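## Task

Take the label strip lying next to the box and slide it into the track over the network jacks until it reaches the stop, with the printed face outward and the text the right way up.

## Robot and tools

Robot: two arms, left_arm and right_arm, facing each other across a table. Each has six joints and a parallel gripper. Frame: the scene frame. Its origin is roughly midway between the two nominal bases. +z is up and the table top is at z = +0.020 m. left_arm's base is on the +y side; these names do not match sides in the images. Real bases sit slightly off nominal, and only a BASES line gives calibrated places. Reported hand poses may be off by a few centimetres, more at long reach.

Gripper: the fingers point along the hand's +x axis and close along its y axis. end_effector_position is the point between the fingers, 3 to 4 cm behind the tips. Only the outer 1.5 cm of each finger's inner face is flat.

Row layout: every row is one flat list of 14 numbers in [-1, 1] covering both arms, even if only one arm moves. Numbers 1 to 7 are left_arm: six joints, then opening. Numbers 8 to 14 are the same for right_arm. The joint order within each arm is wrist yaw, shoulder, wrist pitch, wrist roll, elbow, waist. Follow this order only, not the base-to-gripper order.

Joint numbers are offsets, not poses. Each one is added to the arm's Joint targets as they stood when the action or call began, not to the previous row. Sending the same offset again moves the joint further. Scale: 1.0 equals 2.055 rad for waist, shoulder and elbow, and 4.263 rad for wrist pitch, wrist yaw and wrist roll. Stated ranges in rad: waist -3.054 to 3.054, shoulder 0.000 to 3.142, elbow 0.000 to 2.356, wrist pitch -1.571 to 1.571, wrist yaw -1.571 to 1.571, wrist roll -3.142 to 3.142. Real ends may differ by 0.028. If an action pushes a joint more than 0.028 rad beyond its end, that action is refused for both arms. If the first action fails this check, the whole call is refused. A request past the real end stops at the end and reports "joint sent to its limit".

Opening is absolute, not an offset. +1 is fully open. Empty fingers meet near -0.78, and values down to -1 close no further. Closing fully takes at least about 0.6 s. To leave a gripper as it is, repeat its current command; sending 0 half-opens it. To grip, command about 0.08 below the grip_measured reading at first touch for full force, or less below it for a lighter grip.

Tools:
- execute_actions(actions, cameras): actions is a list of actions. Each action is a table of up to 15 rows, one row per 1/30 s step. A short table holds its last row for the remaining steps of 15. An empty list just reports state and images.
- move(target, speed, blend, opening_speed, blocking, cameras): target is one 14-number row, or up to 15 rows. All of them are offsets from the same current Joint targets, not chained from one to the next. speed is in rad/s for the joint with the farthest to go: 0.01 to 7, default 0.5, either one value or one per target. blend is in rad and rounds corners between listed targets. opening_speed is per second on the -1..+1 scale, at least 0.2. blocking=false returns after about 0.5 s while the move continues. The joints interpolate together, so the hand follows a curve. The move does not avoid obstacles, and the whole list shares 10 s.
- wait(seconds 0 to 10): holds the last commands.
- stop: brakes a running move and needs some room to do it.
- zoom_image(camera, region [x0,y0,x1,y1] in pixels, at most 504x504): gives a closer view of the latest image from cam_high, cam_low, cam_left_wrist or cam_right_wrist. Each image is 672x504.
- finished_scene(scene): ends the scene for good. The goal must stay met once the robot lets go.

Results: end_effector_position is in metres, orientation is end_effector_quat_wxyz, and velocities are in m/s and rad/s. Joint positions and Joint velocities list each arm in the joint order above, then the pad gap in metres (0.080 is fully open). "within noise" means that arm is still. Joint targets are the base for your next offsets. The move: line shows how the move ended (done, off_target, moving, held, fault), plus limits=held if steps were withheld. blocked means an arm was stopped by something. "joint command not followed" means the clearance check changed targets; that check does not keep the grippers apart. Joint torques and External joint torques follow the joint order and are positive toward larger angles. grip_effort_n is motor effort (negative means closing) and is not pad force. Wrist depth gives 7x7 cell distances in mm per wrist camera, reading 70 to 1000; "-" means no reading. Camera calibration gives K and T_world_to_cam for projecting scene points.

Limits on motion: each step's target may lead the measured angle by only 0.368 rad (large joints) or 0.763 rad (wrist joints). Targets that would put the hand more than 70 mm from where it is get scaled back, so large moves take several actions. If an arm is dragged or pushing, command its targets back past its measured positions.

Avoid: dropping strips, releasing them while they move, or letting anything leave the table. Avoid fast impacts and heavy pushes; a target set well past a contact presses hard. Contact torque at a joint's load limit (waist 17.2, shoulder 21.3, elbow 21.3, wrist pitch 5.61, wrist yaw 5.59, wrist roll 5.24 N m) halts that arm for 10 s. Avoid any collision or squeeze between the two arms, and never close a gripper on the other arm's fingers. Long stretched holds heat the motors: MOTOR HOT appears at 50 °C and a fault at 95 °C. Loose objects may get nudged now and then, so check before grasping.

Each tool is called after ">>>" as name([rows], argument=value, ...), one row to a line, values as JSON.

## Session

>>> execute_actions(actions=[])

Scene clock: 0.00 s.
left_arm: end_effector_position=(-0.0443, +0.2618, +0.3465) grip_measured=+1.000 grip_effort_n=n/a end_effector_quat_wxyz=(+0.589, +0.411, -0.074, -0.692) | right_arm: end_effector_position=(+0.0731, -0.3152, +0.2110) grip_measured=+0.992 grip_effort_n=n/a end_effector_quat_wxyz=(+0.644, -0.412, +0.498, +0.408)
Joint names: [wrist yaw, shoulder, wrist pitch, wrist roll, elbow, waist]
Joint positions: left_arm=[-0.436 0.645 -0.976 0.473 1.061 -0.447 0.08] | right_arm=[0.086 0.984 -1.393 -0.226 0.994 -0.544 0.08]
Joint velocities: within noise
Joint torques (N m): no reading
External joint torques (N m): no reading
Motor temperatures (°C): left_arm=[25 21 35 24 29 22] | right_arm=[24 24 35 26 22 23]
Heat: left arm: hottest wrist pitch 35 °C (+0.0 °C/min); right arm: hottest wrist pitch 35 °C (+0.0 °C/min).
Wrist depth (mm): cam_left_wrist=[187 197 209 199 237 268 419 / 209 221 223 233 266 301 394 / - 249 225 292 320 359 367 / - - 322 345 388 377 344 / - 78 563 507 428 - - / - - 551 472 405 365 81 / - - 512 441 376 340 -] | cam_right_wrist=[218 223 231 240 249 258 271 / 225 231 239 249 259 271 280 / 233 241 250 259 269 281 293 / 242 249 260 270 282 291 290 / 249 254 269 282 282 89 285 / - 100 276 272 282 91 - / - 259 234 283 321 335 81]
Joint targets: left_arm=[-0.436 0.644 -0.974 0.473 1.064 -0.447] | right_arm=[0.086 0.983 -1.392 -0.226 0.994 -0.544]
Tool commands: left_gripper/opening=+1.0 right_gripper/opening=+0.991984
camera_calibration:
cam_left_wrist: T_world_to_cam=[[-0.735743, 0.277981, -0.617583, 0.119034], [0.591002, 0.708861, -0.38501, -0.0022756], [0.330755, -0.648262, -0.685827, 0.499003], [0, 0, 0, 1]] pos_world=[-0.0761244, 0.292009, 0.414867]
cam_right_wrist: T_world_to_cam=[[0.914889, -0.364303, 0.173958, -0.212282], [-0.396477, -0.891989, 0.217167, -0.273648], [0.0760543, -0.267654, -0.960509, 0.189571], [0, 0, 0, 1]] pos_world=[0.0713012, -0.270686, 0.27844]

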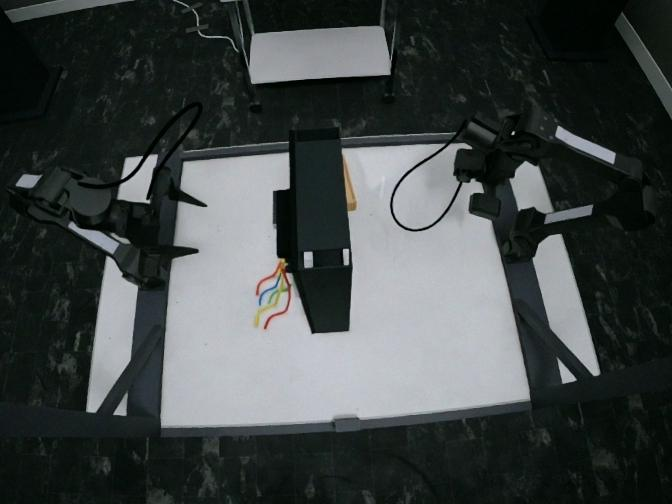

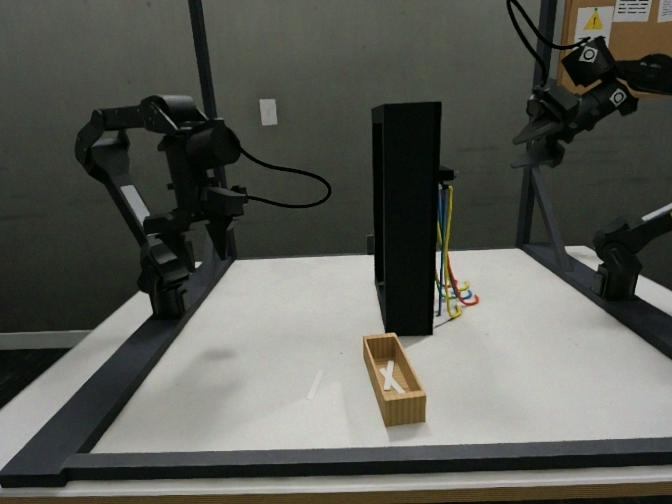

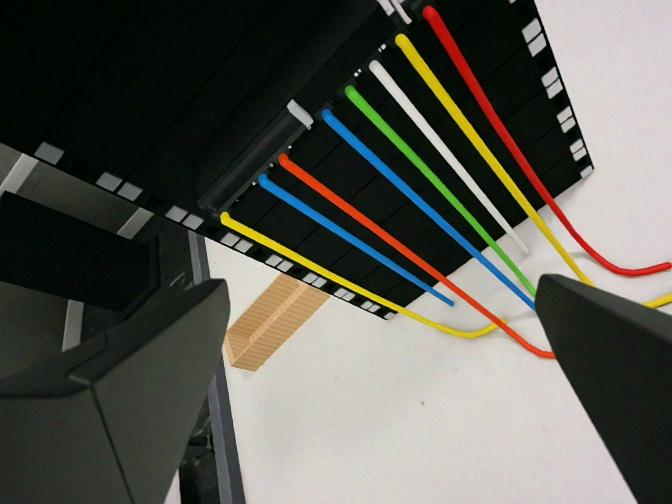

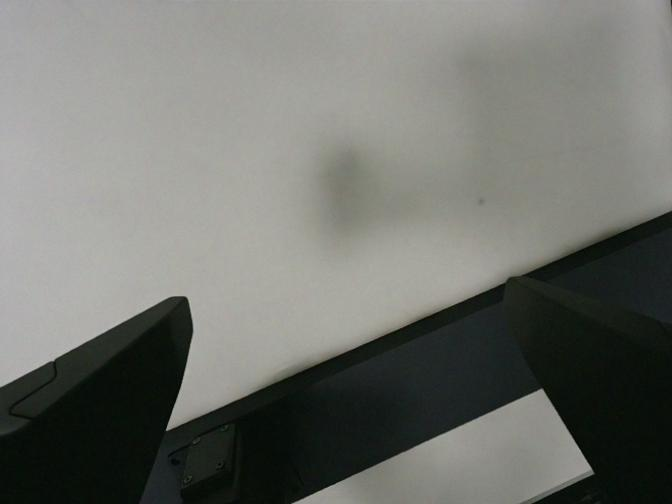

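>>> zoom_image(camera="cam_low", region=[290, 320, 450, 440])

>>> zoom_image(camera="cam_high", region=[240, 120, 420, 340])

>>> zoom_image(camera="cam_left_wrist", region=[150, 0, 650, 360])

Scaled by 3.150.

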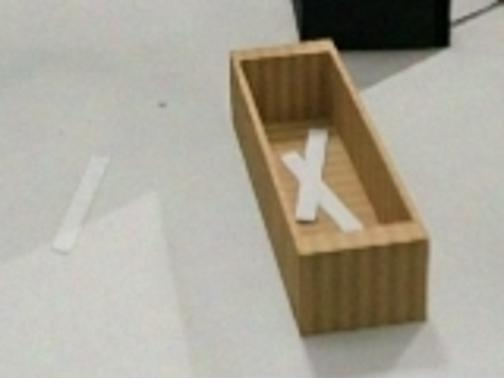

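Scaled by 2.291.

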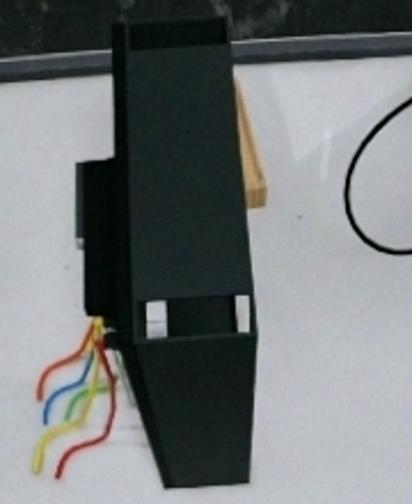

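Scaled by 1.008.

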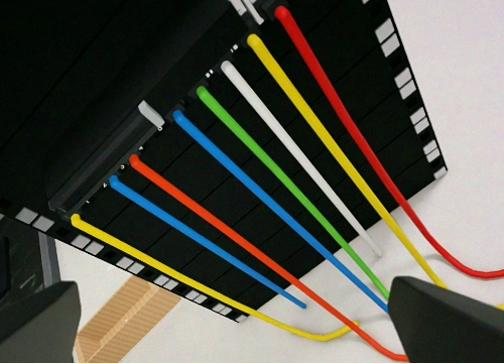

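>>> move(target=[-0.0131, -0.1134, 0.2170, -0.4792, -0.2939, -0.0127, 1.0, -0.0202, 0.3236, 0.0477, 0.0530, 0.2172, -0.0368, 0.992], speed=1.2)

Scene clock: 195.70 s.
left_arm: end_effector_position=(-0.0605, +0.2252, +0.3232) grip_measured=+1.000 grip_effort_n=-1.2 end_effector_quat_wxyz=(+0.500, -0.499, +0.499, -0.502) | right_arm: end_effector_position=(+0.1695, -0.1776, +0.1991) grip_measured=+0.992 grip_effort_n=-2.1 end_effector_quat_wxyz=(+0.679, -0.300, +0.570, +0.352)
Joint names: [wrist yaw, shoulder, wrist pitch, wrist roll, elbow, waist]
Joint positions: left_arm=[-0.486 0.415 -0.053 -1.567 0.471 -0.469 0.08] | right_arm=[0.005 1.639 -1.192 -0.006 1.431 -0.617 0.08]
Joint torques (N m): left_arm=[-0.21 0.06 1.99 0.01 5.74 -0.33] | right_arm=[-0.21 -6.41 0.63 0.17 7.43 -0.38]
External joint torques (N m): left_arm=[-0.21 -0.23 0.46 -0.05 -0.73 -0.33] | right_arm=[-0.21 0.19 -0.01 0.17 1.36 -0.37]
Motor temperatures (°C): left_arm=[25 21 41 24 35 22] | right_arm=[24 23 34 26 27 23]
Heat: left arm: hottest wrist pitch 41 °C (+1.0 °C/min); right arm: hottest wrist pitch 34 °C (-1.0 °C/min).
Wrist depth (mm): cam_left_wrist=[197 195 196 172 192 192 - / 214 212 210 200 206 205 - / 225 223 223 199 223 221 - / 244 243 241 237 239 238 - / 269 78 266 264 262 - - / - - - - - - 80 / - - - - - - -] | cam_right_wrist=[212 205 219 222 225 228 216 / 224 226 228 230 234 237 237 / 233 236 237 242 244 247 253 / 242 244 249 252 258 259 262 / 248 251 260 262 267 89 269 / - 100 269 275 279 91 - / - 281 284 289 294 297 81]
Joint targets: left_arm=[-0.492 0.411 -0.049 -1.569 0.460 -0.473] | right_arm=[0.000 1.648 -1.189 0.000 1.440 -0.620]
move: done
camera_calibration:
cam_left_wrist: T_world_to_cam=[[-0.0290671, -0.0289635, 0.999158, -0.307705], [-0.908266, 0.418149, -0.0143017, -0.120713], [-0.417383, -0.907916, -0.0384609, 0.268542], [0, 0, 0, 1]] pos_world=[-0.00649903, 0.285378, 0.316047]
cam_right_wrist: T_world_to_cam=[[0.792247, -0.607579, 0.0565101, -0.24731], [-0.603535, -0.766572, 0.219347, -0.0532122], [-0.0899517, -0.207883, -0.974009, 0.249055], [0, 0, 0, 1]] pos_world=[0.186218, -0.139277, 0.268229]

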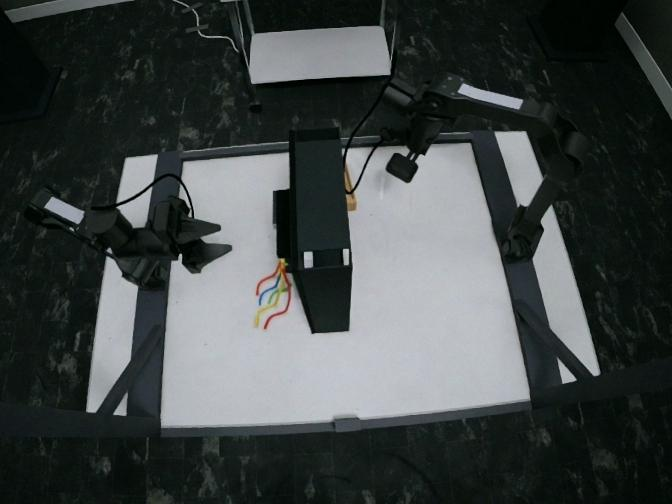

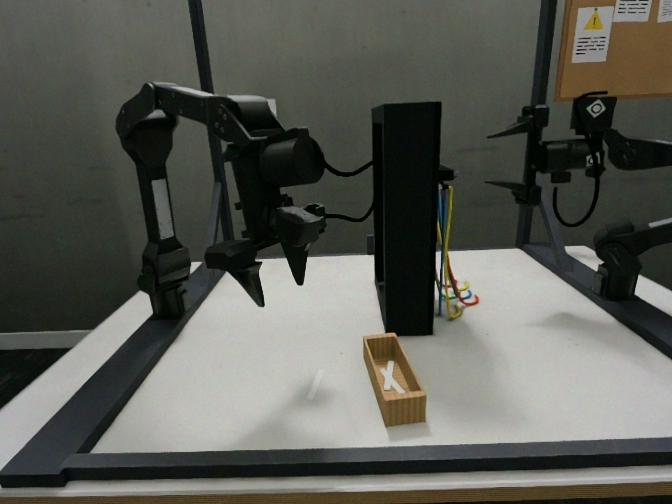

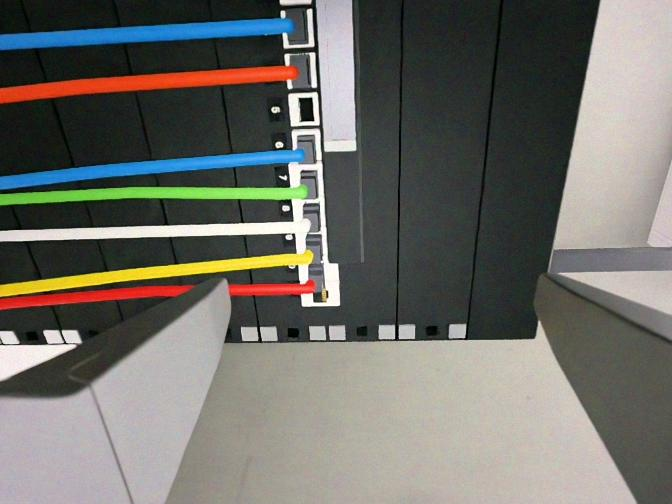

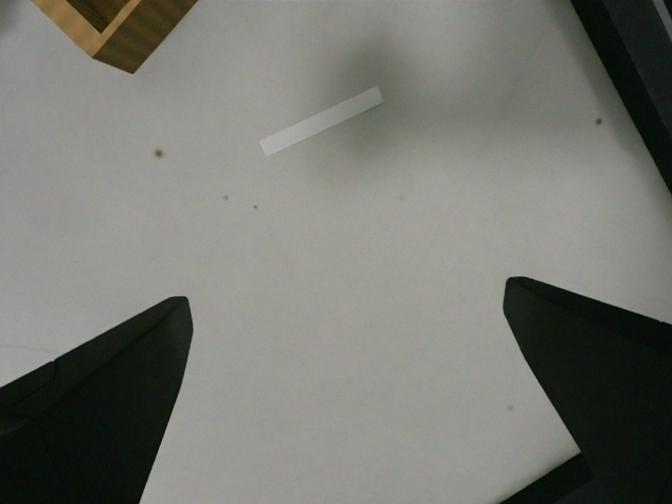

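>>> zoom_image(camera="cam_right_wrist", region=[240, 70, 400, 170])

>>> zoom_image(camera="cam_left_wrist", region=[260, 0, 420, 160])

>>> zoom_image(camera="cam_left_wrist", region=[250, 150, 410, 310])

Scaled by 3.150.

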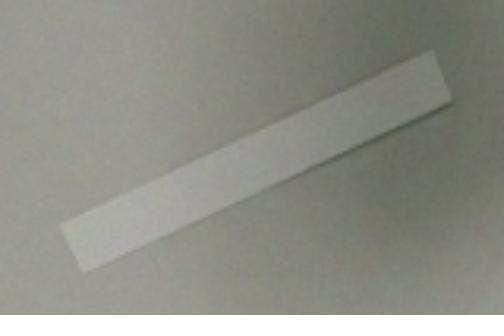

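Scaled by 3.150.

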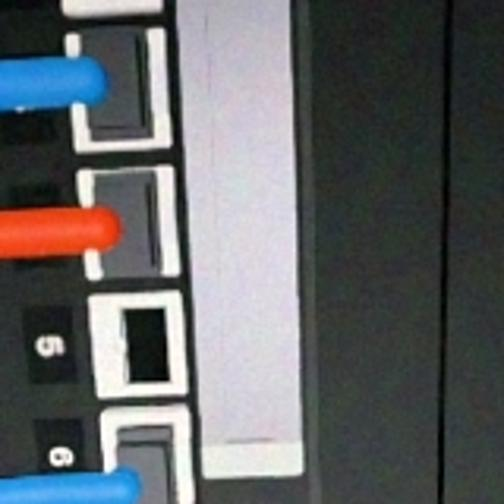

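Scaled by 3.150.

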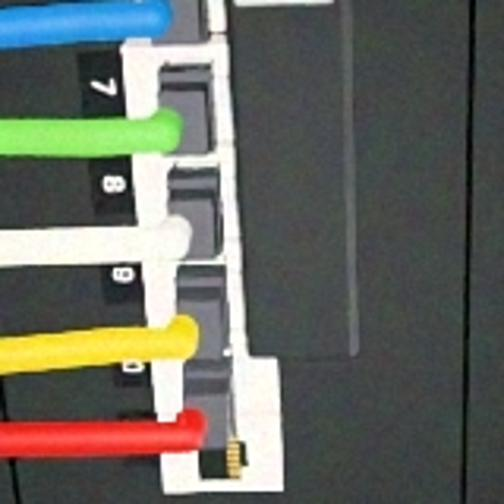

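>>> move(target=[0.2097, 0.0165, 0.0127, 0.0, -0.0097, 0.4350, 1.0, 0.0, 0.1903, 0.0293, 0.2702, 0.0448, 0.0005, -0.25], speed=1.0)

Scene clock: 363.40 s.
left_arm: end_effector_position=(+0.0171, +0.2160, +0.3196) grip_measured=+1.000 grip_effort_n=-1.6 end_effector_quat_wxyz=(+0.499, -0.500, +0.496, -0.504) | right_arm: end_effector_position=(+0.2000, -0.1344, +0.0953) grip_measured=-0.247 grip_effort_n=-18.4 end_effector_quat_wxyz=(+0.705, +0.067, +0.703, -0.068)
Joint names: [wrist yaw, shoulder, wrist pitch, wrist roll, elbow, waist]
Joint positions: left_arm=[0.398 0.443 0.001 -1.567 0.451 0.416 0.08] | right_arm=[0.004 2.029 -1.066 1.147 1.525 -0.617 0.024]
Joint torques (N m): left_arm=[0.1 0.68 2.1 0.01 5.9 0.29] | right_arm=[-0.12 -8.61 0.31 0.14 6.77 -0.22]
External joint torques (N m): left_arm=[0.1 0.64 0.5 -0.04 -0.71 0.3] | right_arm=[-0.17 0.36 0 0.14 1.21 -0.18]
Motor temperatures (°C): left_arm=[25 21 46 24 32 22] | right_arm=[24 28 34 26 30 23]
Heat: left arm: hottest wrist pitch 46 °C (+1.0 °C/min); right arm: hottest wrist pitch 34 °C (+0.0 °C/min).
Wrist depth (mm): cam_left_wrist=[397 495 - - 459 - - / 200 200 200 196 196 194 - / 221 219 215 197 212 208 - / 238 235 230 197 229 224 - / 256 78 244 228 248 247 - / - - 245 264 273 276 81 / - - - - - - -] | cam_right_wrist=[- 112 113 114 115 118 121 / 116 118 120 122 125 126 128 / - 125 126 129 131 135 137 / 134 134 138 139 143 146 148 / 138 145 142 148 92 157 161 / 129 - - 165 80 - - / - - - 181 83 - -]
Joint targets: left_arm=[0.402 0.445 0.005 -1.570 0.440 0.421] | right_arm=[0.000 2.040 -1.064 1.151 1.533 -0.619]
move: done
camera_calibration:
cam_left_wrist: T_world_to_cam=[[-0.0330823, -0.022985, 0.999188, -0.30349], [-0.908824, 0.416676, -0.0205053, -0.0441892], [-0.415867, -0.908764, -0.0346739, 0.291434], [0, 0, 0, 1]] pos_world=[0.0709973, 0.276282, 0.312443]
cam_right_wrist: T_world_to_cam=[[-0.223901, -0.972883, 0.0580198, -0.085267], [-0.896642, 0.228954, 0.378963, 0.198259], [-0.381971, 0.0328271, -0.923591, 0.245602], [0, 0, 0, 1]] pos_world=[0.252489, -0.136409, 0.15665]

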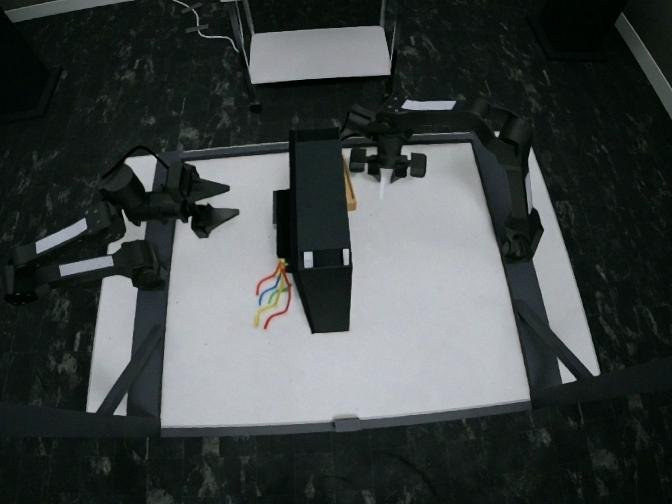

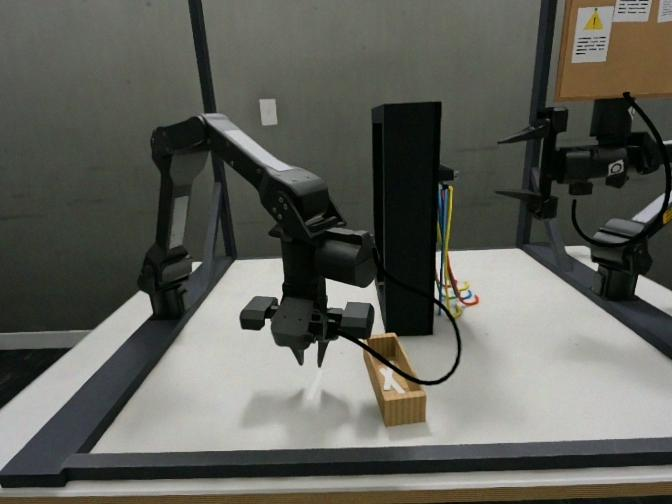

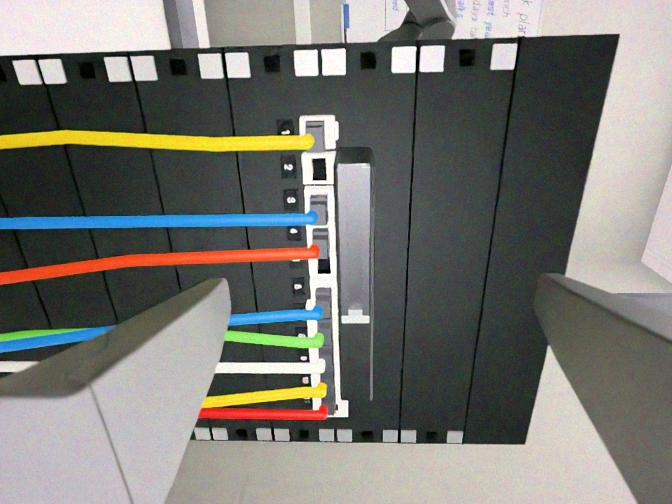

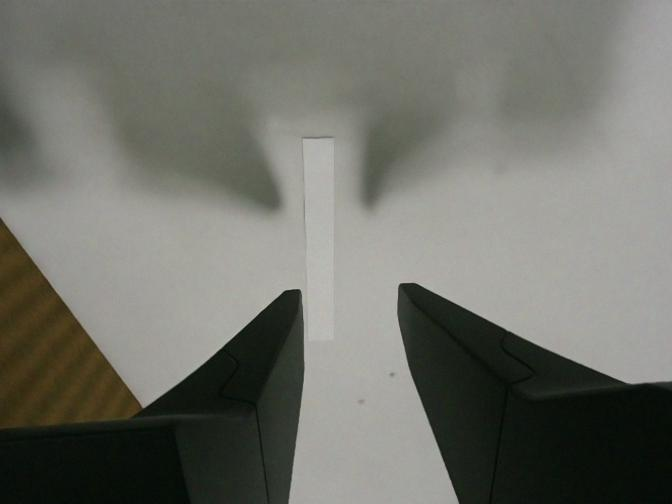

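>>> zoom_image(camera="cam_left_wrist", region=[290, 110, 420, 240])

>>> zoom_image(camera="cam_left_wrist", region=[300, 230, 420, 350])

>>> zoom_image(camera="cam_right_wrist", region=[240, 110, 440, 360])

Scaled by 3.877.

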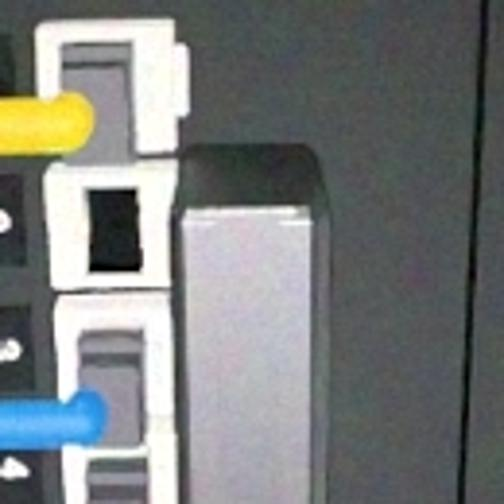

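Scaled by 4.200.

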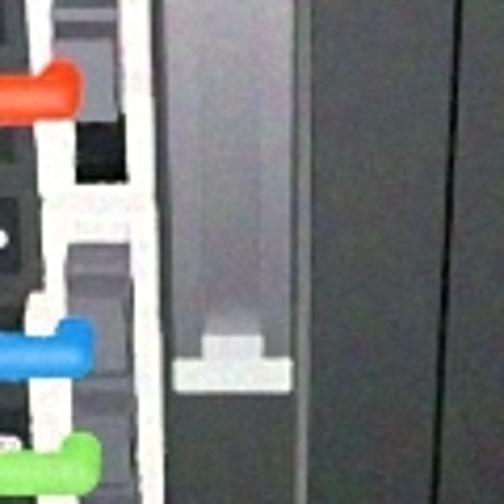

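Scaled by 2.016.

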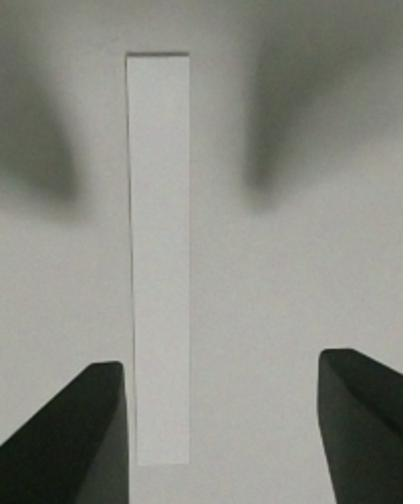

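>>> move(target=[0.0, 0.0, 0.0, 0.0, 0.0, 0.0, 1.0, 0.0, 0.01995, 0.0115, 0.01056, -0.0083, 0.0039, -0.25], speed=0.3, cameras=["cam_right_wrist", "cam_low"])

Scene clock: 445.87 s.
left_arm: end_effector_position=(+0.0172, +0.2160, +0.3194) grip_measured=+1.000 grip_effort_n=-1.6 end_effector_quat_wxyz=(+0.500, -0.500, +0.496, -0.504) | right_arm: end_effector_position=(+0.2036, -0.1272, +0.0802) grip_measured=-0.247 grip_effort_n=-18.4 end_effector_quat_wxyz=(+0.705, +0.084, +0.700, -0.081)
Joint names: [wrist yaw, shoulder, wrist pitch, wrist roll, elbow, waist]
Joint positions: left_arm=[0.398 0.443 0.001 -1.567 0.451 0.417 0.08] | right_arm=[0.004 2.069 -1.018 1.192 1.523 -0.614 0.024]
Joint torques (N m): left_arm=[0.1 0.68 2.09 0.02 5.88 0.33] | right_arm=[-0.1 -8.71 0.34 0.14 4.85 0.22]
External joint torques (N m): left_arm=[0.09 0.62 0.49 -0.04 -0.72 0.34] | right_arm=[-0.16 0.58 0.02 0.14 -0.69 0.27]
Heat: left arm: hottest wrist pitch 47 °C (+1.0 °C/min); right arm: hottest wrist pitch 33 °C (-1.0 °C/min).
Wrist depth (mm): cam_left_wrist=[398 494 - - 453 - - / 201 200 199 196 196 195 - / 221 219 217 197 212 209 - / 238 234 229 197 229 223 - / 256 78 244 221 249 246 - / - - 245 264 273 275 81 / - - - - - - -] | cam_right_wrist=[- 99 99 100 102 105 107 / - 103 105 105 109 111 113 / - 111 113 113 115 119 120 / 117 117 119 121 123 127 129 / 124 127 125 131 91 137 142 / - - - 144 81 - - / - - - 158 83 - -]
Joint targets: left_arm=[0.402 0.445 0.005 -1.570 0.440 0.421] | right_arm=[0.000 2.081 -1.015 1.196 1.515 -0.611]
move: done
camera_calibration:
cam_right_wrist: T_world_to_cam=[[-0.264762, -0.962924, 0.0517492, -0.066559], [-0.887679, 0.264335, 0.377033, 0.208387], [-0.376733, 0.0538872, -0.924753, 0.234515], [0, 0, 0, 1]] pos_world=[0.255708, -0.131813, 0.141744]
Images, in order (width x height): cam_low 672x504, cam_right_wrist 672x504.

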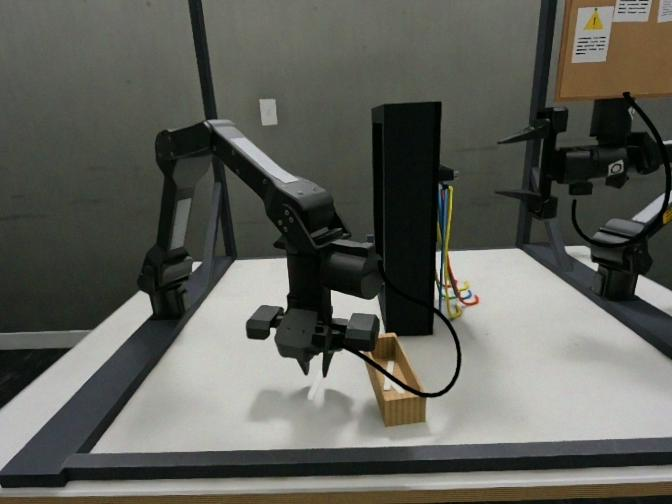

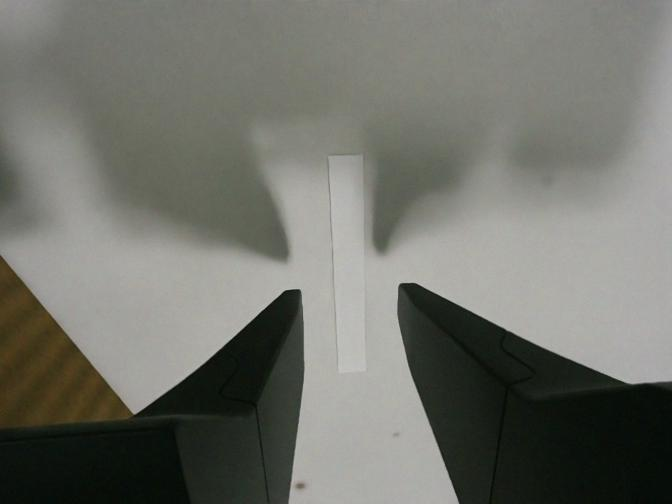

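>>> move(target=[0.0, 0.0, 0.0, 0.0, 0.0, 0.0, 1.0, 0.0, 0.00876, 0.00985, 0.0012, -0.01557, 0.0024, -0.25], speed=0.1, cameras=["cam_right_wrist", "cam_low"])

Scene clock: 482.50 s.
left_arm: end_effector_position=(+0.0172, +0.2160, +0.3194) grip_measured=+1.000 grip_effort_n=-1.6 end_effector_quat_wxyz=(+0.500, -0.500, +0.496, -0.504) | right_arm: end_effector_position=(+0.2011, -0.1274, +0.0660) grip_measured=-0.247 grip_effort_n=-18.4 end_effector_quat_wxyz=(+0.703, +0.082, +0.701, -0.083)
Joint names: [wrist yaw, shoulder, wrist pitch, wrist roll, elbow, waist]
Joint positions: left_arm=[0.398 0.443 0.001 -1.567 0.451 0.417 0.08] | right_arm=[0.004 2.088 -0.975 1.197 1.491 -0.609 0.024]
Joint torques (N m): left_arm=[0.1 0.66 2.08 0.02 5.94 0.35] | right_arm=[-0.1 -8.8 0.33 0.15 4.74 0.34]
External joint torques (N m): left_arm=[0.1 0.58 0.49 -0.03 -0.65 0.35] | right_arm=[-0.16 0.56 0 0.15 -0.75 0.33]
Heat: left arm: hottest wrist pitch 48 °C (+1.0 °C/min); right arm: hottest wrist pitch 33 °C (+0.0 °C/min).
Wrist depth (mm): cam_left_wrist=[397 494 - - 449 - - / 201 200 199 196 196 194 - / 220 218 216 197 212 209 - / 238 235 229 197 228 224 - / 256 78 244 221 250 248 - / - - 246 264 273 275 81 / - - - - - - -] | cam_right_wrist=[- 84 86 87 88 91 93 / - 89 91 93 97 97 98 / - - 99 99 100 103 106 / - 104 105 107 109 111 114 / - 110 109 116 96 120 124 / - - - 125 81 - - / - - - 138 137 - -]
Joint targets: left_arm=[0.402 0.445 0.005 -1.570 0.440 0.421] | right_arm=[0.000 2.099 -0.973 1.202 1.484 -0.606]
move: done
camera_calibration:
cam_right_wrist: T_world_to_cam=[[-0.264856, -0.962487, 0.0589004, -0.0670212], [-0.885936, 0.267, 0.379246, 0.211475], [-0.380746, 0.0482638, -0.923419, 0.220382], [0, 0, 0, 1]] pos_world=[0.253512, -0.131607, 0.127251]
Images, in order (width x height): cam_low 672x504, cam_right_wrist 672x504.

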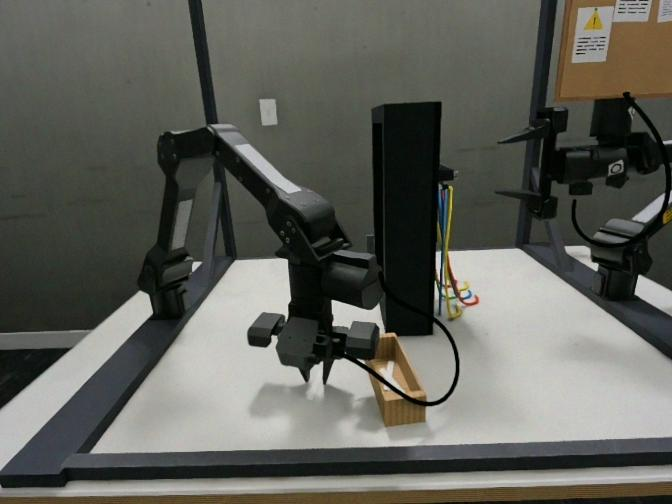

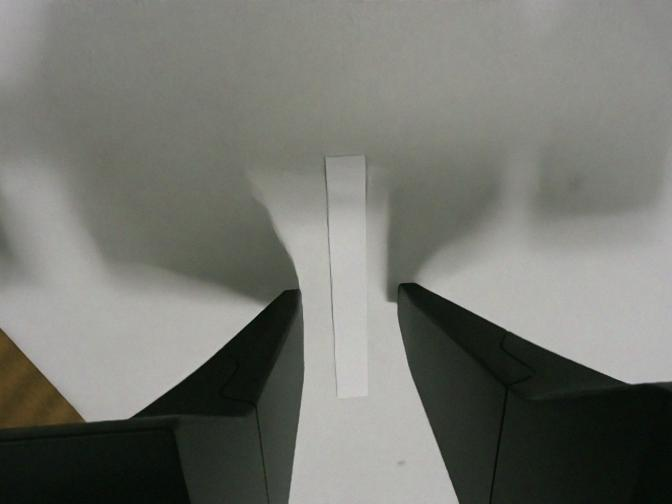

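>>> move(target=[0.0, 0.0, 0.0, 0.0, 0.0, 0.0, 1.0, 0.0, 0.00195, 0.00245, 0.0, -0.00314, 0.0, -0.25], speed=0.03, cameras=["cam_right_wrist"])

Scene clock: 512.63 s.
left_arm: end_effector_position=(+0.0172, +0.2160, +0.3194) grip_measured=+1.000 grip_effort_n=-2.1 end_effector_quat_wxyz=(+0.500, -0.500, +0.496, -0.504) | right_arm: end_effector_position=(+0.2012, -0.1273, +0.0633) grip_measured=-0.247 grip_effort_n=-18.4 end_effector_quat_wxyz=(+0.704, +0.082, +0.701, -0.083)
Joint names: [wrist yaw, shoulder, wrist pitch, wrist roll, elbow, waist]
Joint positions: left_arm=[0.398 0.443 0.001 -1.567 0.451 0.417 0.08] | right_arm=[0.004 2.091 -0.965 1.197 1.485 -0.609 0.024]
Joint torques (N m): left_arm=[0.12 0.69 2.09 0.01 5.93 0.33] | right_arm=[-0.09 -8.79 0.32 0.15 4.71 0.26]
External joint torques (N m): left_arm=[0.12 0.63 0.49 -0.04 -0.68 0.34] | right_arm=[-0.14 0.51 0.01 0.15 -0.71 0.19]
Motor temperatures (°C): left_arm=[25 21 48 24 35 22] | right_arm=[24 33 33 26 28 23]
Heat: left arm: hottest wrist pitch 48 °C (+1.0 °C/min); right arm: hottest shoulder 33 °C (+4.0 °C/min).
Wrist depth (mm): cam_left_wrist=[399 494 - - 453 - - / 201 200 199 197 196 194 - / 221 218 215 197 211 209 - / 239 236 230 197 230 223 - / 255 78 245 221 250 247 - / - - 246 263 271 275 81 / - - - - - - -] | cam_right_wrist=[- 82 84 85 86 87 91 / - 87 88 90 93 94 95 / - - 96 96 98 100 103 / - 100 101 104 107 109 112 / - 107 106 111 96 117 121 / - - - 122 81 - - / - - - 135 131 - -]
Joint targets: left_arm=[0.402 0.445 0.005 -1.570 0.440 0.421] | right_arm=[0.000 2.103 -0.963 1.201 1.477 -0.606]
move: done
camera_calibration:
cam_right_wrist: T_world_to_cam=[[-0.264917, -0.962515, 0.0581758, -0.0667399], [-0.886085, 0.266791, 0.379047, 0.212585], [-0.380359, 0.0488673, -0.923547, 0.218015], [0, 0, 0, 1]] pos_world=[0.253612, -0.131608, 0.124651]
Images, in order (width x height): cam_right_wrist 672x504.

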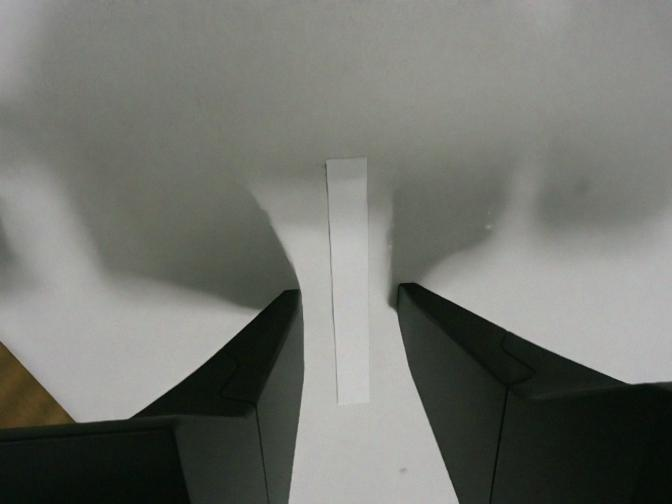

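>>> move(target=[0.0, 0.0, 0.0, 0.0, 0.0, 0.0, 1.0, 0.0, 0.00078, 0.00099, 0.0, -0.00127, 0.0, -0.25], speed=0.02, cameras=["cam_right_wrist"])

Scene clock: 523.10 s.
left_arm: end_effector_position=(+0.0172, +0.2160, +0.3194) grip_measured=+1.000 grip_effort_n=-1.6 end_effector_quat_wxyz=(+0.500, -0.500, +0.496, -0.504) | right_arm: end_effector_position=(+0.2011, -0.1273, +0.0628) grip_measured=-0.247 grip_effort_n=-17.9 end_effector_quat_wxyz=(+0.703, +0.082, +0.701, -0.083)
Joint names: [wrist yaw, shoulder, wrist pitch, wrist roll, elbow, waist]
Joint positions: left_arm=[0.398 0.443 0.001 -1.567 0.451 0.417 0.08] | right_arm=[0.004 2.091 -0.963 1.197 1.483 -0.609 0.024]
Joint torques (N m): left_arm=[0.1 0.67 2.1 0 5.92 0.38] | right_arm=[-0.09 -8.56 0.46 0.12 4.55 0.33]
External joint torques (N m): left_arm=[0.09 0.59 0.52 -0.05 -0.61 0.38] | right_arm=[-0.14 0.78 0.12 0.12 -0.95 0.35]
Heat: left arm: hottest wrist pitch 48 °C (+1.0 °C/min); right arm: hottest wrist pitch 33 °C (+0.0 °C/min).
Wrist depth (mm): cam_left_wrist=[397 493 - - 454 - - / 202 200 198 197 195 195 - / 220 219 215 196 211 209 - / 239 235 228 197 229 223 - / 256 78 245 228 249 248 - / - - 245 265 273 275 80 / - - - - - - -] | cam_right_wrist=[- 82 83 85 86 87 - / - 87 88 90 92 94 95 / - - 96 96 98 99 103 / - 101 101 104 106 109 111 / - 107 106 111 96 117 121 / - - - 122 80 - - / - - - 135 131 - -]
Joint targets: left_arm=[0.402 0.445 0.005 -1.570 0.440 0.421] | right_arm=[0.000 2.104 -0.958 1.201 1.475 -0.606]
move: done
camera_calibration:
cam_right_wrist: T_world_to_cam=[[-0.264911, -0.962546, 0.057684, -0.0666823], [-0.886038, 0.266585, 0.3793, 0.212615], [-0.380471, 0.0493704, -0.923474, 0.217602], [0, 0, 0, 1]] pos_world=[0.253512, -0.131608, 0.124151]
Images, in order (width x height): cam_right_wrist 672x504.

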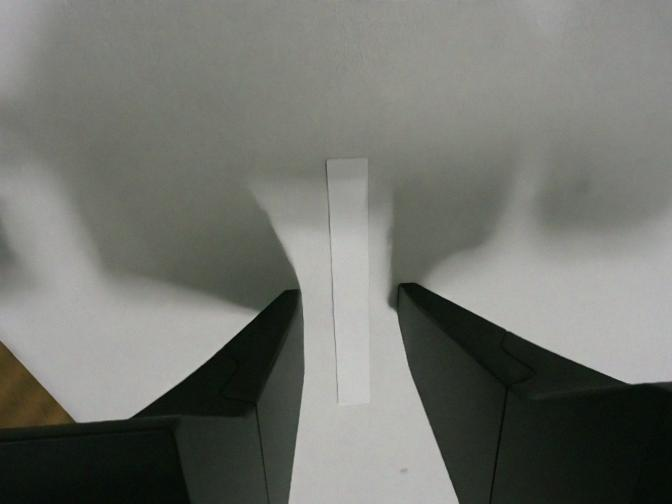

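>>> move(target=[0.0, 0.0, 0.0, 0.0, 0.0, 0.0, 1.0, 0.0, 0.0, 0.0, 0.0, 0.0, 0.0, -0.68], opening_speed=0.4, cameras=["cam_right_wrist"])

Scene clock: 530.83 s.
left_arm: end_effector_position=(+0.0172, +0.2160, +0.3194) grip_measured=+1.000 grip_effort_n=-1.2 end_effector_quat_wxyz=(+0.500, -0.500, +0.496, -0.504) | right_arm: end_effector_position=(+0.2014, -0.1264, +0.0628) grip_measured=-0.664 grip_effort_n=-82.1 end_effector_quat_wxyz=(+0.704, +0.083, +0.701, -0.081)
Joint names: [wrist yaw, shoulder, wrist pitch, wrist roll, elbow, waist]
Joint positions: left_arm=[0.398 0.443 0.001 -1.567 0.451 0.417 0.08] | right_arm=[0.003 2.091 -0.958 1.197 1.483 -0.609 0.005]
Joint torques (N m): left_arm=[0.11 0.63 2.09 0.01 5.92 0.32] | right_arm=[-0.07 -8.61 0.2 0.16 4.64 0.25]
External joint torques (N m): left_arm=[0.12 0.53 0.51 -0.04 -0.63 0.33] | right_arm=[-0.12 0.7 -0.12 0.16 -0.79 0.17]
Heat: left arm: hottest wrist pitch 48 °C (+1.0 °C/min); right arm: hottest wrist pitch 33 °C (+0.0 °C/min).
Wrist depth (mm): cam_left_wrist=[398 494 - - 450 - - / 201 200 198 196 196 195 - / 220 219 216 197 212 209 - / 238 235 230 197 229 223 - / 255 78 245 227 249 247 - / - - 245 265 273 275 80 / - - - - - - -] | cam_right_wrist=[- 82 84 85 86 88 - / - 87 88 90 93 94 94 / - - 96 96 98 99 103 / - 101 101 104 107 109 111 / - 108 108 90 112 117 121 / - 115 - - - - - / - - - 132 - - -]
Joint targets: left_arm=[0.402 0.445 0.005 -1.570 0.440 0.421] | right_arm=[0.000 2.104 -0.958 1.201 1.475 -0.606]
move: done
camera_calibration:
cam_right_wrist: T_world_to_cam=[[-0.264657, -0.962857, 0.0535141, -0.0656486], [-0.886801, 0.264803, 0.378766, 0.212621], [-0.378868, 0.0527866, -0.923944, 0.217838], [0, 0, 0, 1]] pos_world=[0.25371, -0.131012, 0.124249]
Images, in order (width x height): cam_right_wrist 672x504.

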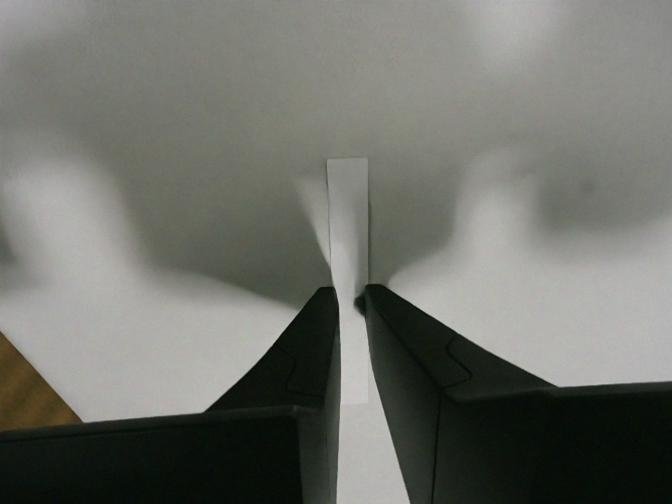

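>>> move([
  [0.1046, 0.1236, 0.0576, 0.3683, 0.0044, 0.2170, -0.25, 0.0, -0.0331, -0.0525, 0.0, 0.0837, 0.0, -0.68],
  [0.1085, 0.4451, 0.1517, 0.7368, 0.1305, 0.2252, -0.25, -0.1267, -0.2229, 0.3821, 0.0868, -0.2433, 0.0321, -0.68],
], speed=[0.8, 0.8])

Scene clock: 649.77 s.
left_arm: end_effector_position=(+0.1787, +0.1323, +0.2949) grip_measured=-0.246 grip_effort_n=-17.0 end_effector_quat_wxyz=(+0.501, +0.499, -0.495, -0.505) | right_arm: end_effector_position=(+0.1553, -0.0035, +0.2992) grip_measured=-0.665 grip_effort_n=-81.6 end_effector_quat_wxyz=(+0.502, +0.500, +0.500, +0.498)
Joint names: [wrist yaw, shoulder, wrist pitch, wrist roll, elbow, waist]
Joint positions: left_arm=[0.859 1.353 0.648 1.569 0.691 0.879 0.024] | right_arm=[-0.536 1.655 0.667 1.568 0.983 -0.543 0.005]
Joint torques (N m): left_arm=[0.16 -3.76 1.79 0.07 8.76 0.34] | right_arm=[-0.17 -9.31 1.6 0.06 5.83 0.24]
External joint torques (N m): left_arm=[0.16 0.8 0.42 0.12 2.64 0.34] | right_arm=[-0.17 -1.97 -0.07 0.11 -0.85 0.22]
Heat: left arm: hottest wrist pitch 48 °C (+0.0 °C/min); right arm: hottest wrist pitch 32 °C (+0.0 °C/min).
Wrist depth (mm): cam_left_wrist=[- - 441 395 - 540 388 / - - 243 199 248 541 387 / - - 259 230 264 541 389 / - - - - - 540 386 / - - - - - - 374 / - - - - 84 - - / - - - - - - -] | cam_right_wrist=[- - - - - 476 368 / - - 236 249 253 490 373 / - - 246 270 271 531 379 / - - 520 106 563 552 385 / - - - 91 830 573 394 / - - - - - - - / - - - - - - -]
Joint targets: left_arm=[0.864 1.360 0.652 1.571 0.708 0.883] | right_arm=[-0.541 1.646 0.670 1.572 0.975 -0.540]
move: done
camera_calibration:
cam_left_wrist: T_world_to_cam=[[0.0139952, -0.0227797, -0.999643, 0.305673], [0.90891, 0.416981, 0.00322288, -0.19479], [0.416758, -0.90863, 0.0265404, 0.114893], [0, 0, 0, 1]] pos_world=[0.124886, 0.192582, 0.303142]
cam_right_wrist: T_world_to_cam=[[-0.0342603, -0.0605099, -0.997579, 0.309852], [-0.924226, -0.377913, 0.0546641, 0.150131], [-0.380306, 0.923862, -0.0429774, 0.151899], [0, 0, 0, 1]] pos_world=[0.207139, -0.0648479, 0.307423]

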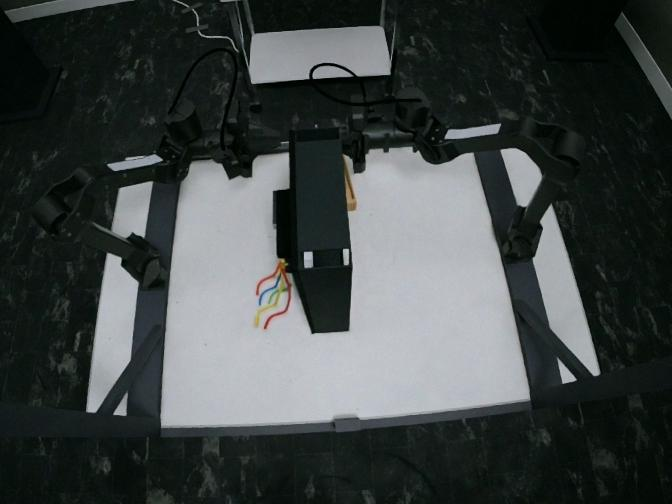

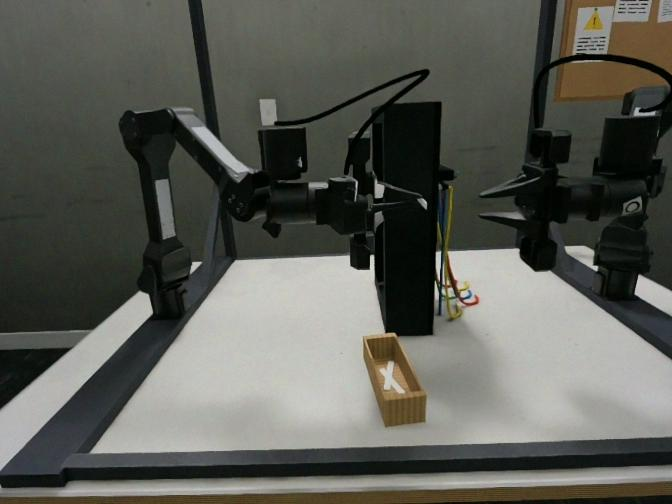

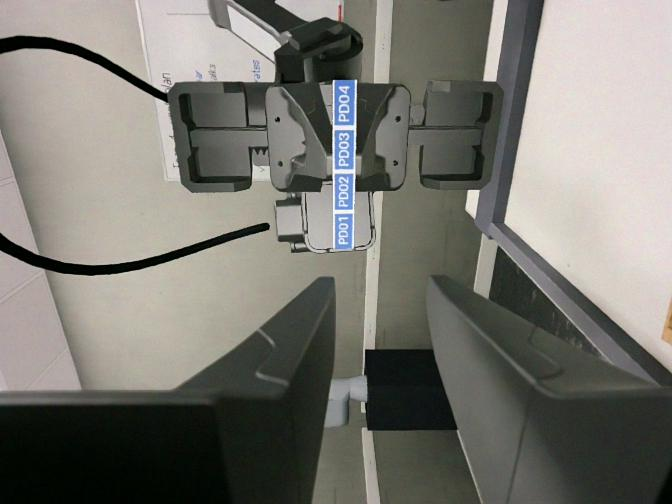

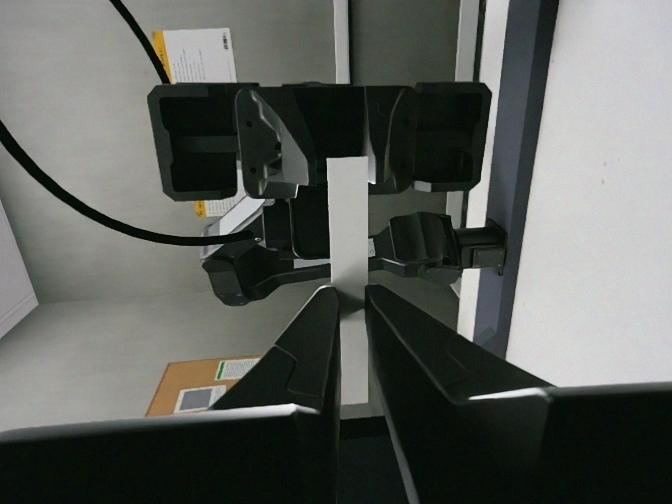

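>>> zoom_image(camera="cam_left_wrist", region=[300, 70, 400, 170])

>>> zoom_image(camera="cam_left_wrist", region=[300, 165, 400, 265])

Scaled by 5.040.

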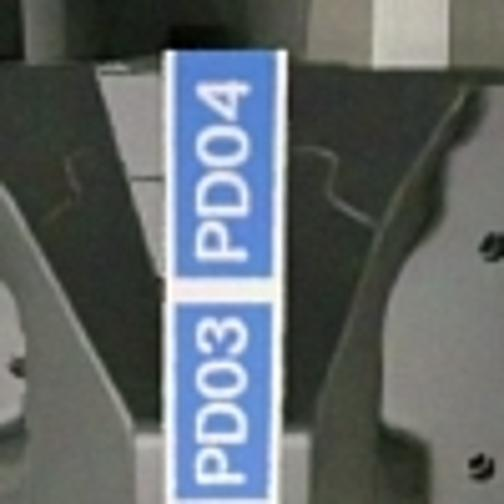

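Scaled by 5.040.

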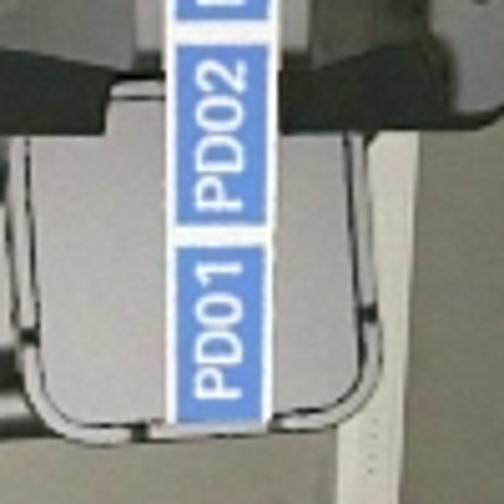

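>>> move(target=[-0.0223, 0.0798, 0.0016, 0.0061, 0.0835, -0.0457, -0.25, 0.0, 0.0, 0.0, 0.0, 0.0, 0.0, -0.68], speed=0.3, cameras=["cam_left_wrist", "cam_right_wrist", "cam_high"])

Scene clock: 732.57 s.
left_arm: end_effector_position=(+0.1935, +0.0849, +0.3053) grip_measured=-0.246 grip_effort_n=-17.0 end_effector_quat_wxyz=(+0.494, +0.506, -0.507, -0.493) | right_arm: end_effector_position=(+0.1553, -0.0035, +0.2991) grip_measured=-0.665 grip_effort_n=-81.6 end_effector_quat_wxyz=(+0.502, +0.500, +0.500, +0.498)
Joint names: [wrist yaw, shoulder, wrist pitch, wrist roll, elbow, waist]
Joint positions: left_arm=[0.774 1.516 0.655 1.595 0.862 0.793 0.024] | right_arm=[-0.536 1.655 0.667 1.568 0.983 -0.543 0.005]
Joint torques (N m): left_arm=[-0.15 -4.97 1.85 0.06 8.83 -0.17] | right_arm=[-0.17 -9.33 1.6 0.06 5.89 0.21]
External joint torques (N m): left_arm=[-0.15 0.8 0.44 0.11 2.67 -0.15] | right_arm=[-0.17 -2.03 -0.05 0.11 -0.74 0.19]
Motor temperatures (°C): left_arm=[25 22 47 24 43 22] | right_arm=[24 35 35 26 28 23]
Heat: left arm: hottest wrist pitch 47 °C (-1.0 °C/min); right arm: hottest shoulder 35 °C (+2.0 °C/min).
Wrist depth (mm): cam_left_wrist=[- - 377 286 - 494 398 / - 195 194 146 181 199 401 / - - 210 152 228 502 405 / - - - 232 - - 409 / - - - - - - 392 / - - - - 84 - - / - - - - - - -] | cam_right_wrist=[- - - - - 466 370 / - 190 171 205 200 447 375 / - 204 186 207 220 512 378 / - - 444 105 564 549 385 / - - - 91 830 572 390 / - - - - - - - / - - - - - - -]
Joint targets: left_arm=[0.769 1.524 0.659 1.597 0.880 0.790] | right_arm=[-0.540 1.646 0.670 1.572 0.974 -0.540]
move: done
camera_calibration:
cam_left_wrist: T_world_to_cam=[[0.0517295, -0.0328559, -0.998121, 0.307842], [0.908557, 0.416425, 0.0333799, -0.197633], [0.414546, -0.908576, 0.0513929, 0.0581782], [0, 0, 0, 1]] pos_world=[0.139518, 0.145273, 0.31087]
cam_right_wrist: T_world_to_cam=[[-0.03442, -0.0609006, -0.99755, 0.309652], [-0.924223, -0.377878, 0.0549594, 0.150053], [-0.380299, 0.92385, -0.0432792, 0.151981], [0, 0, 0, 1]] pos_world=[0.207139, -0.0648478, 0.307224]
Images, in order (width x height): cam_high 672x504, cam_left_wrist 672x504, cam_right_wrist 672x504.

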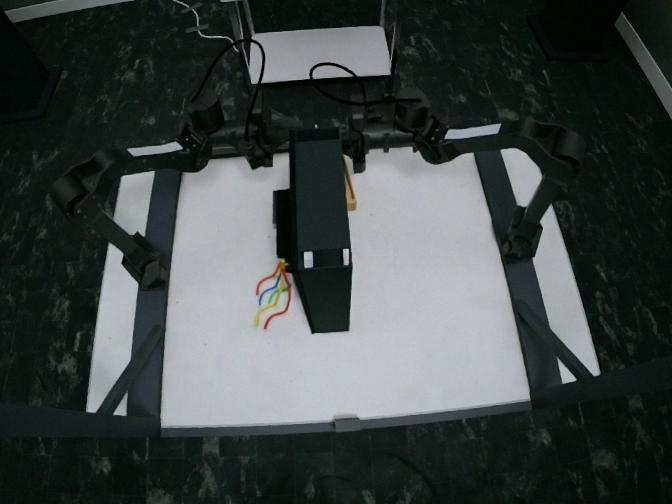

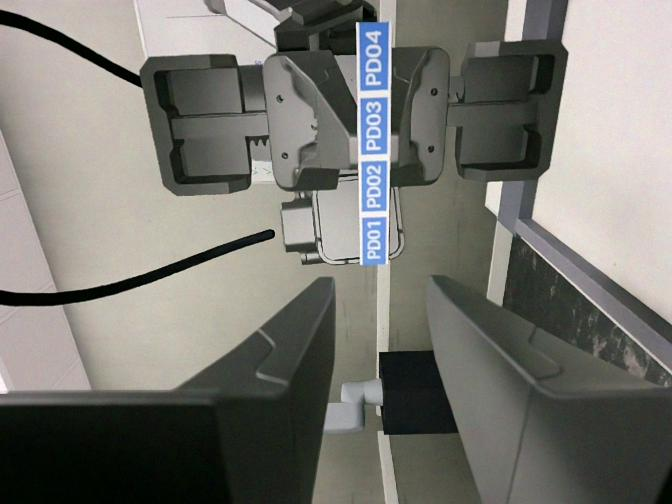

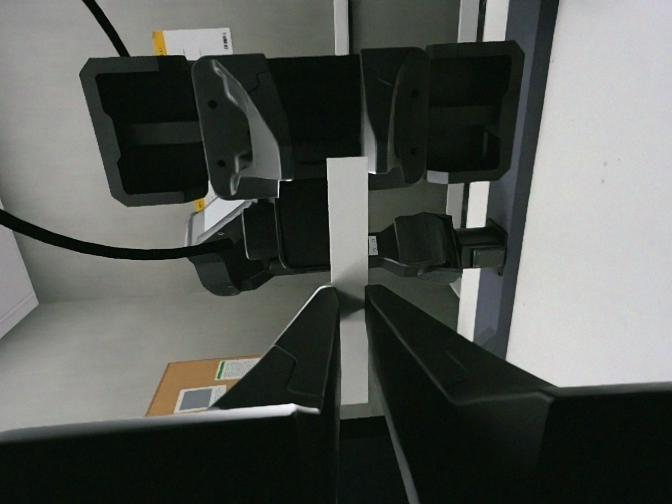

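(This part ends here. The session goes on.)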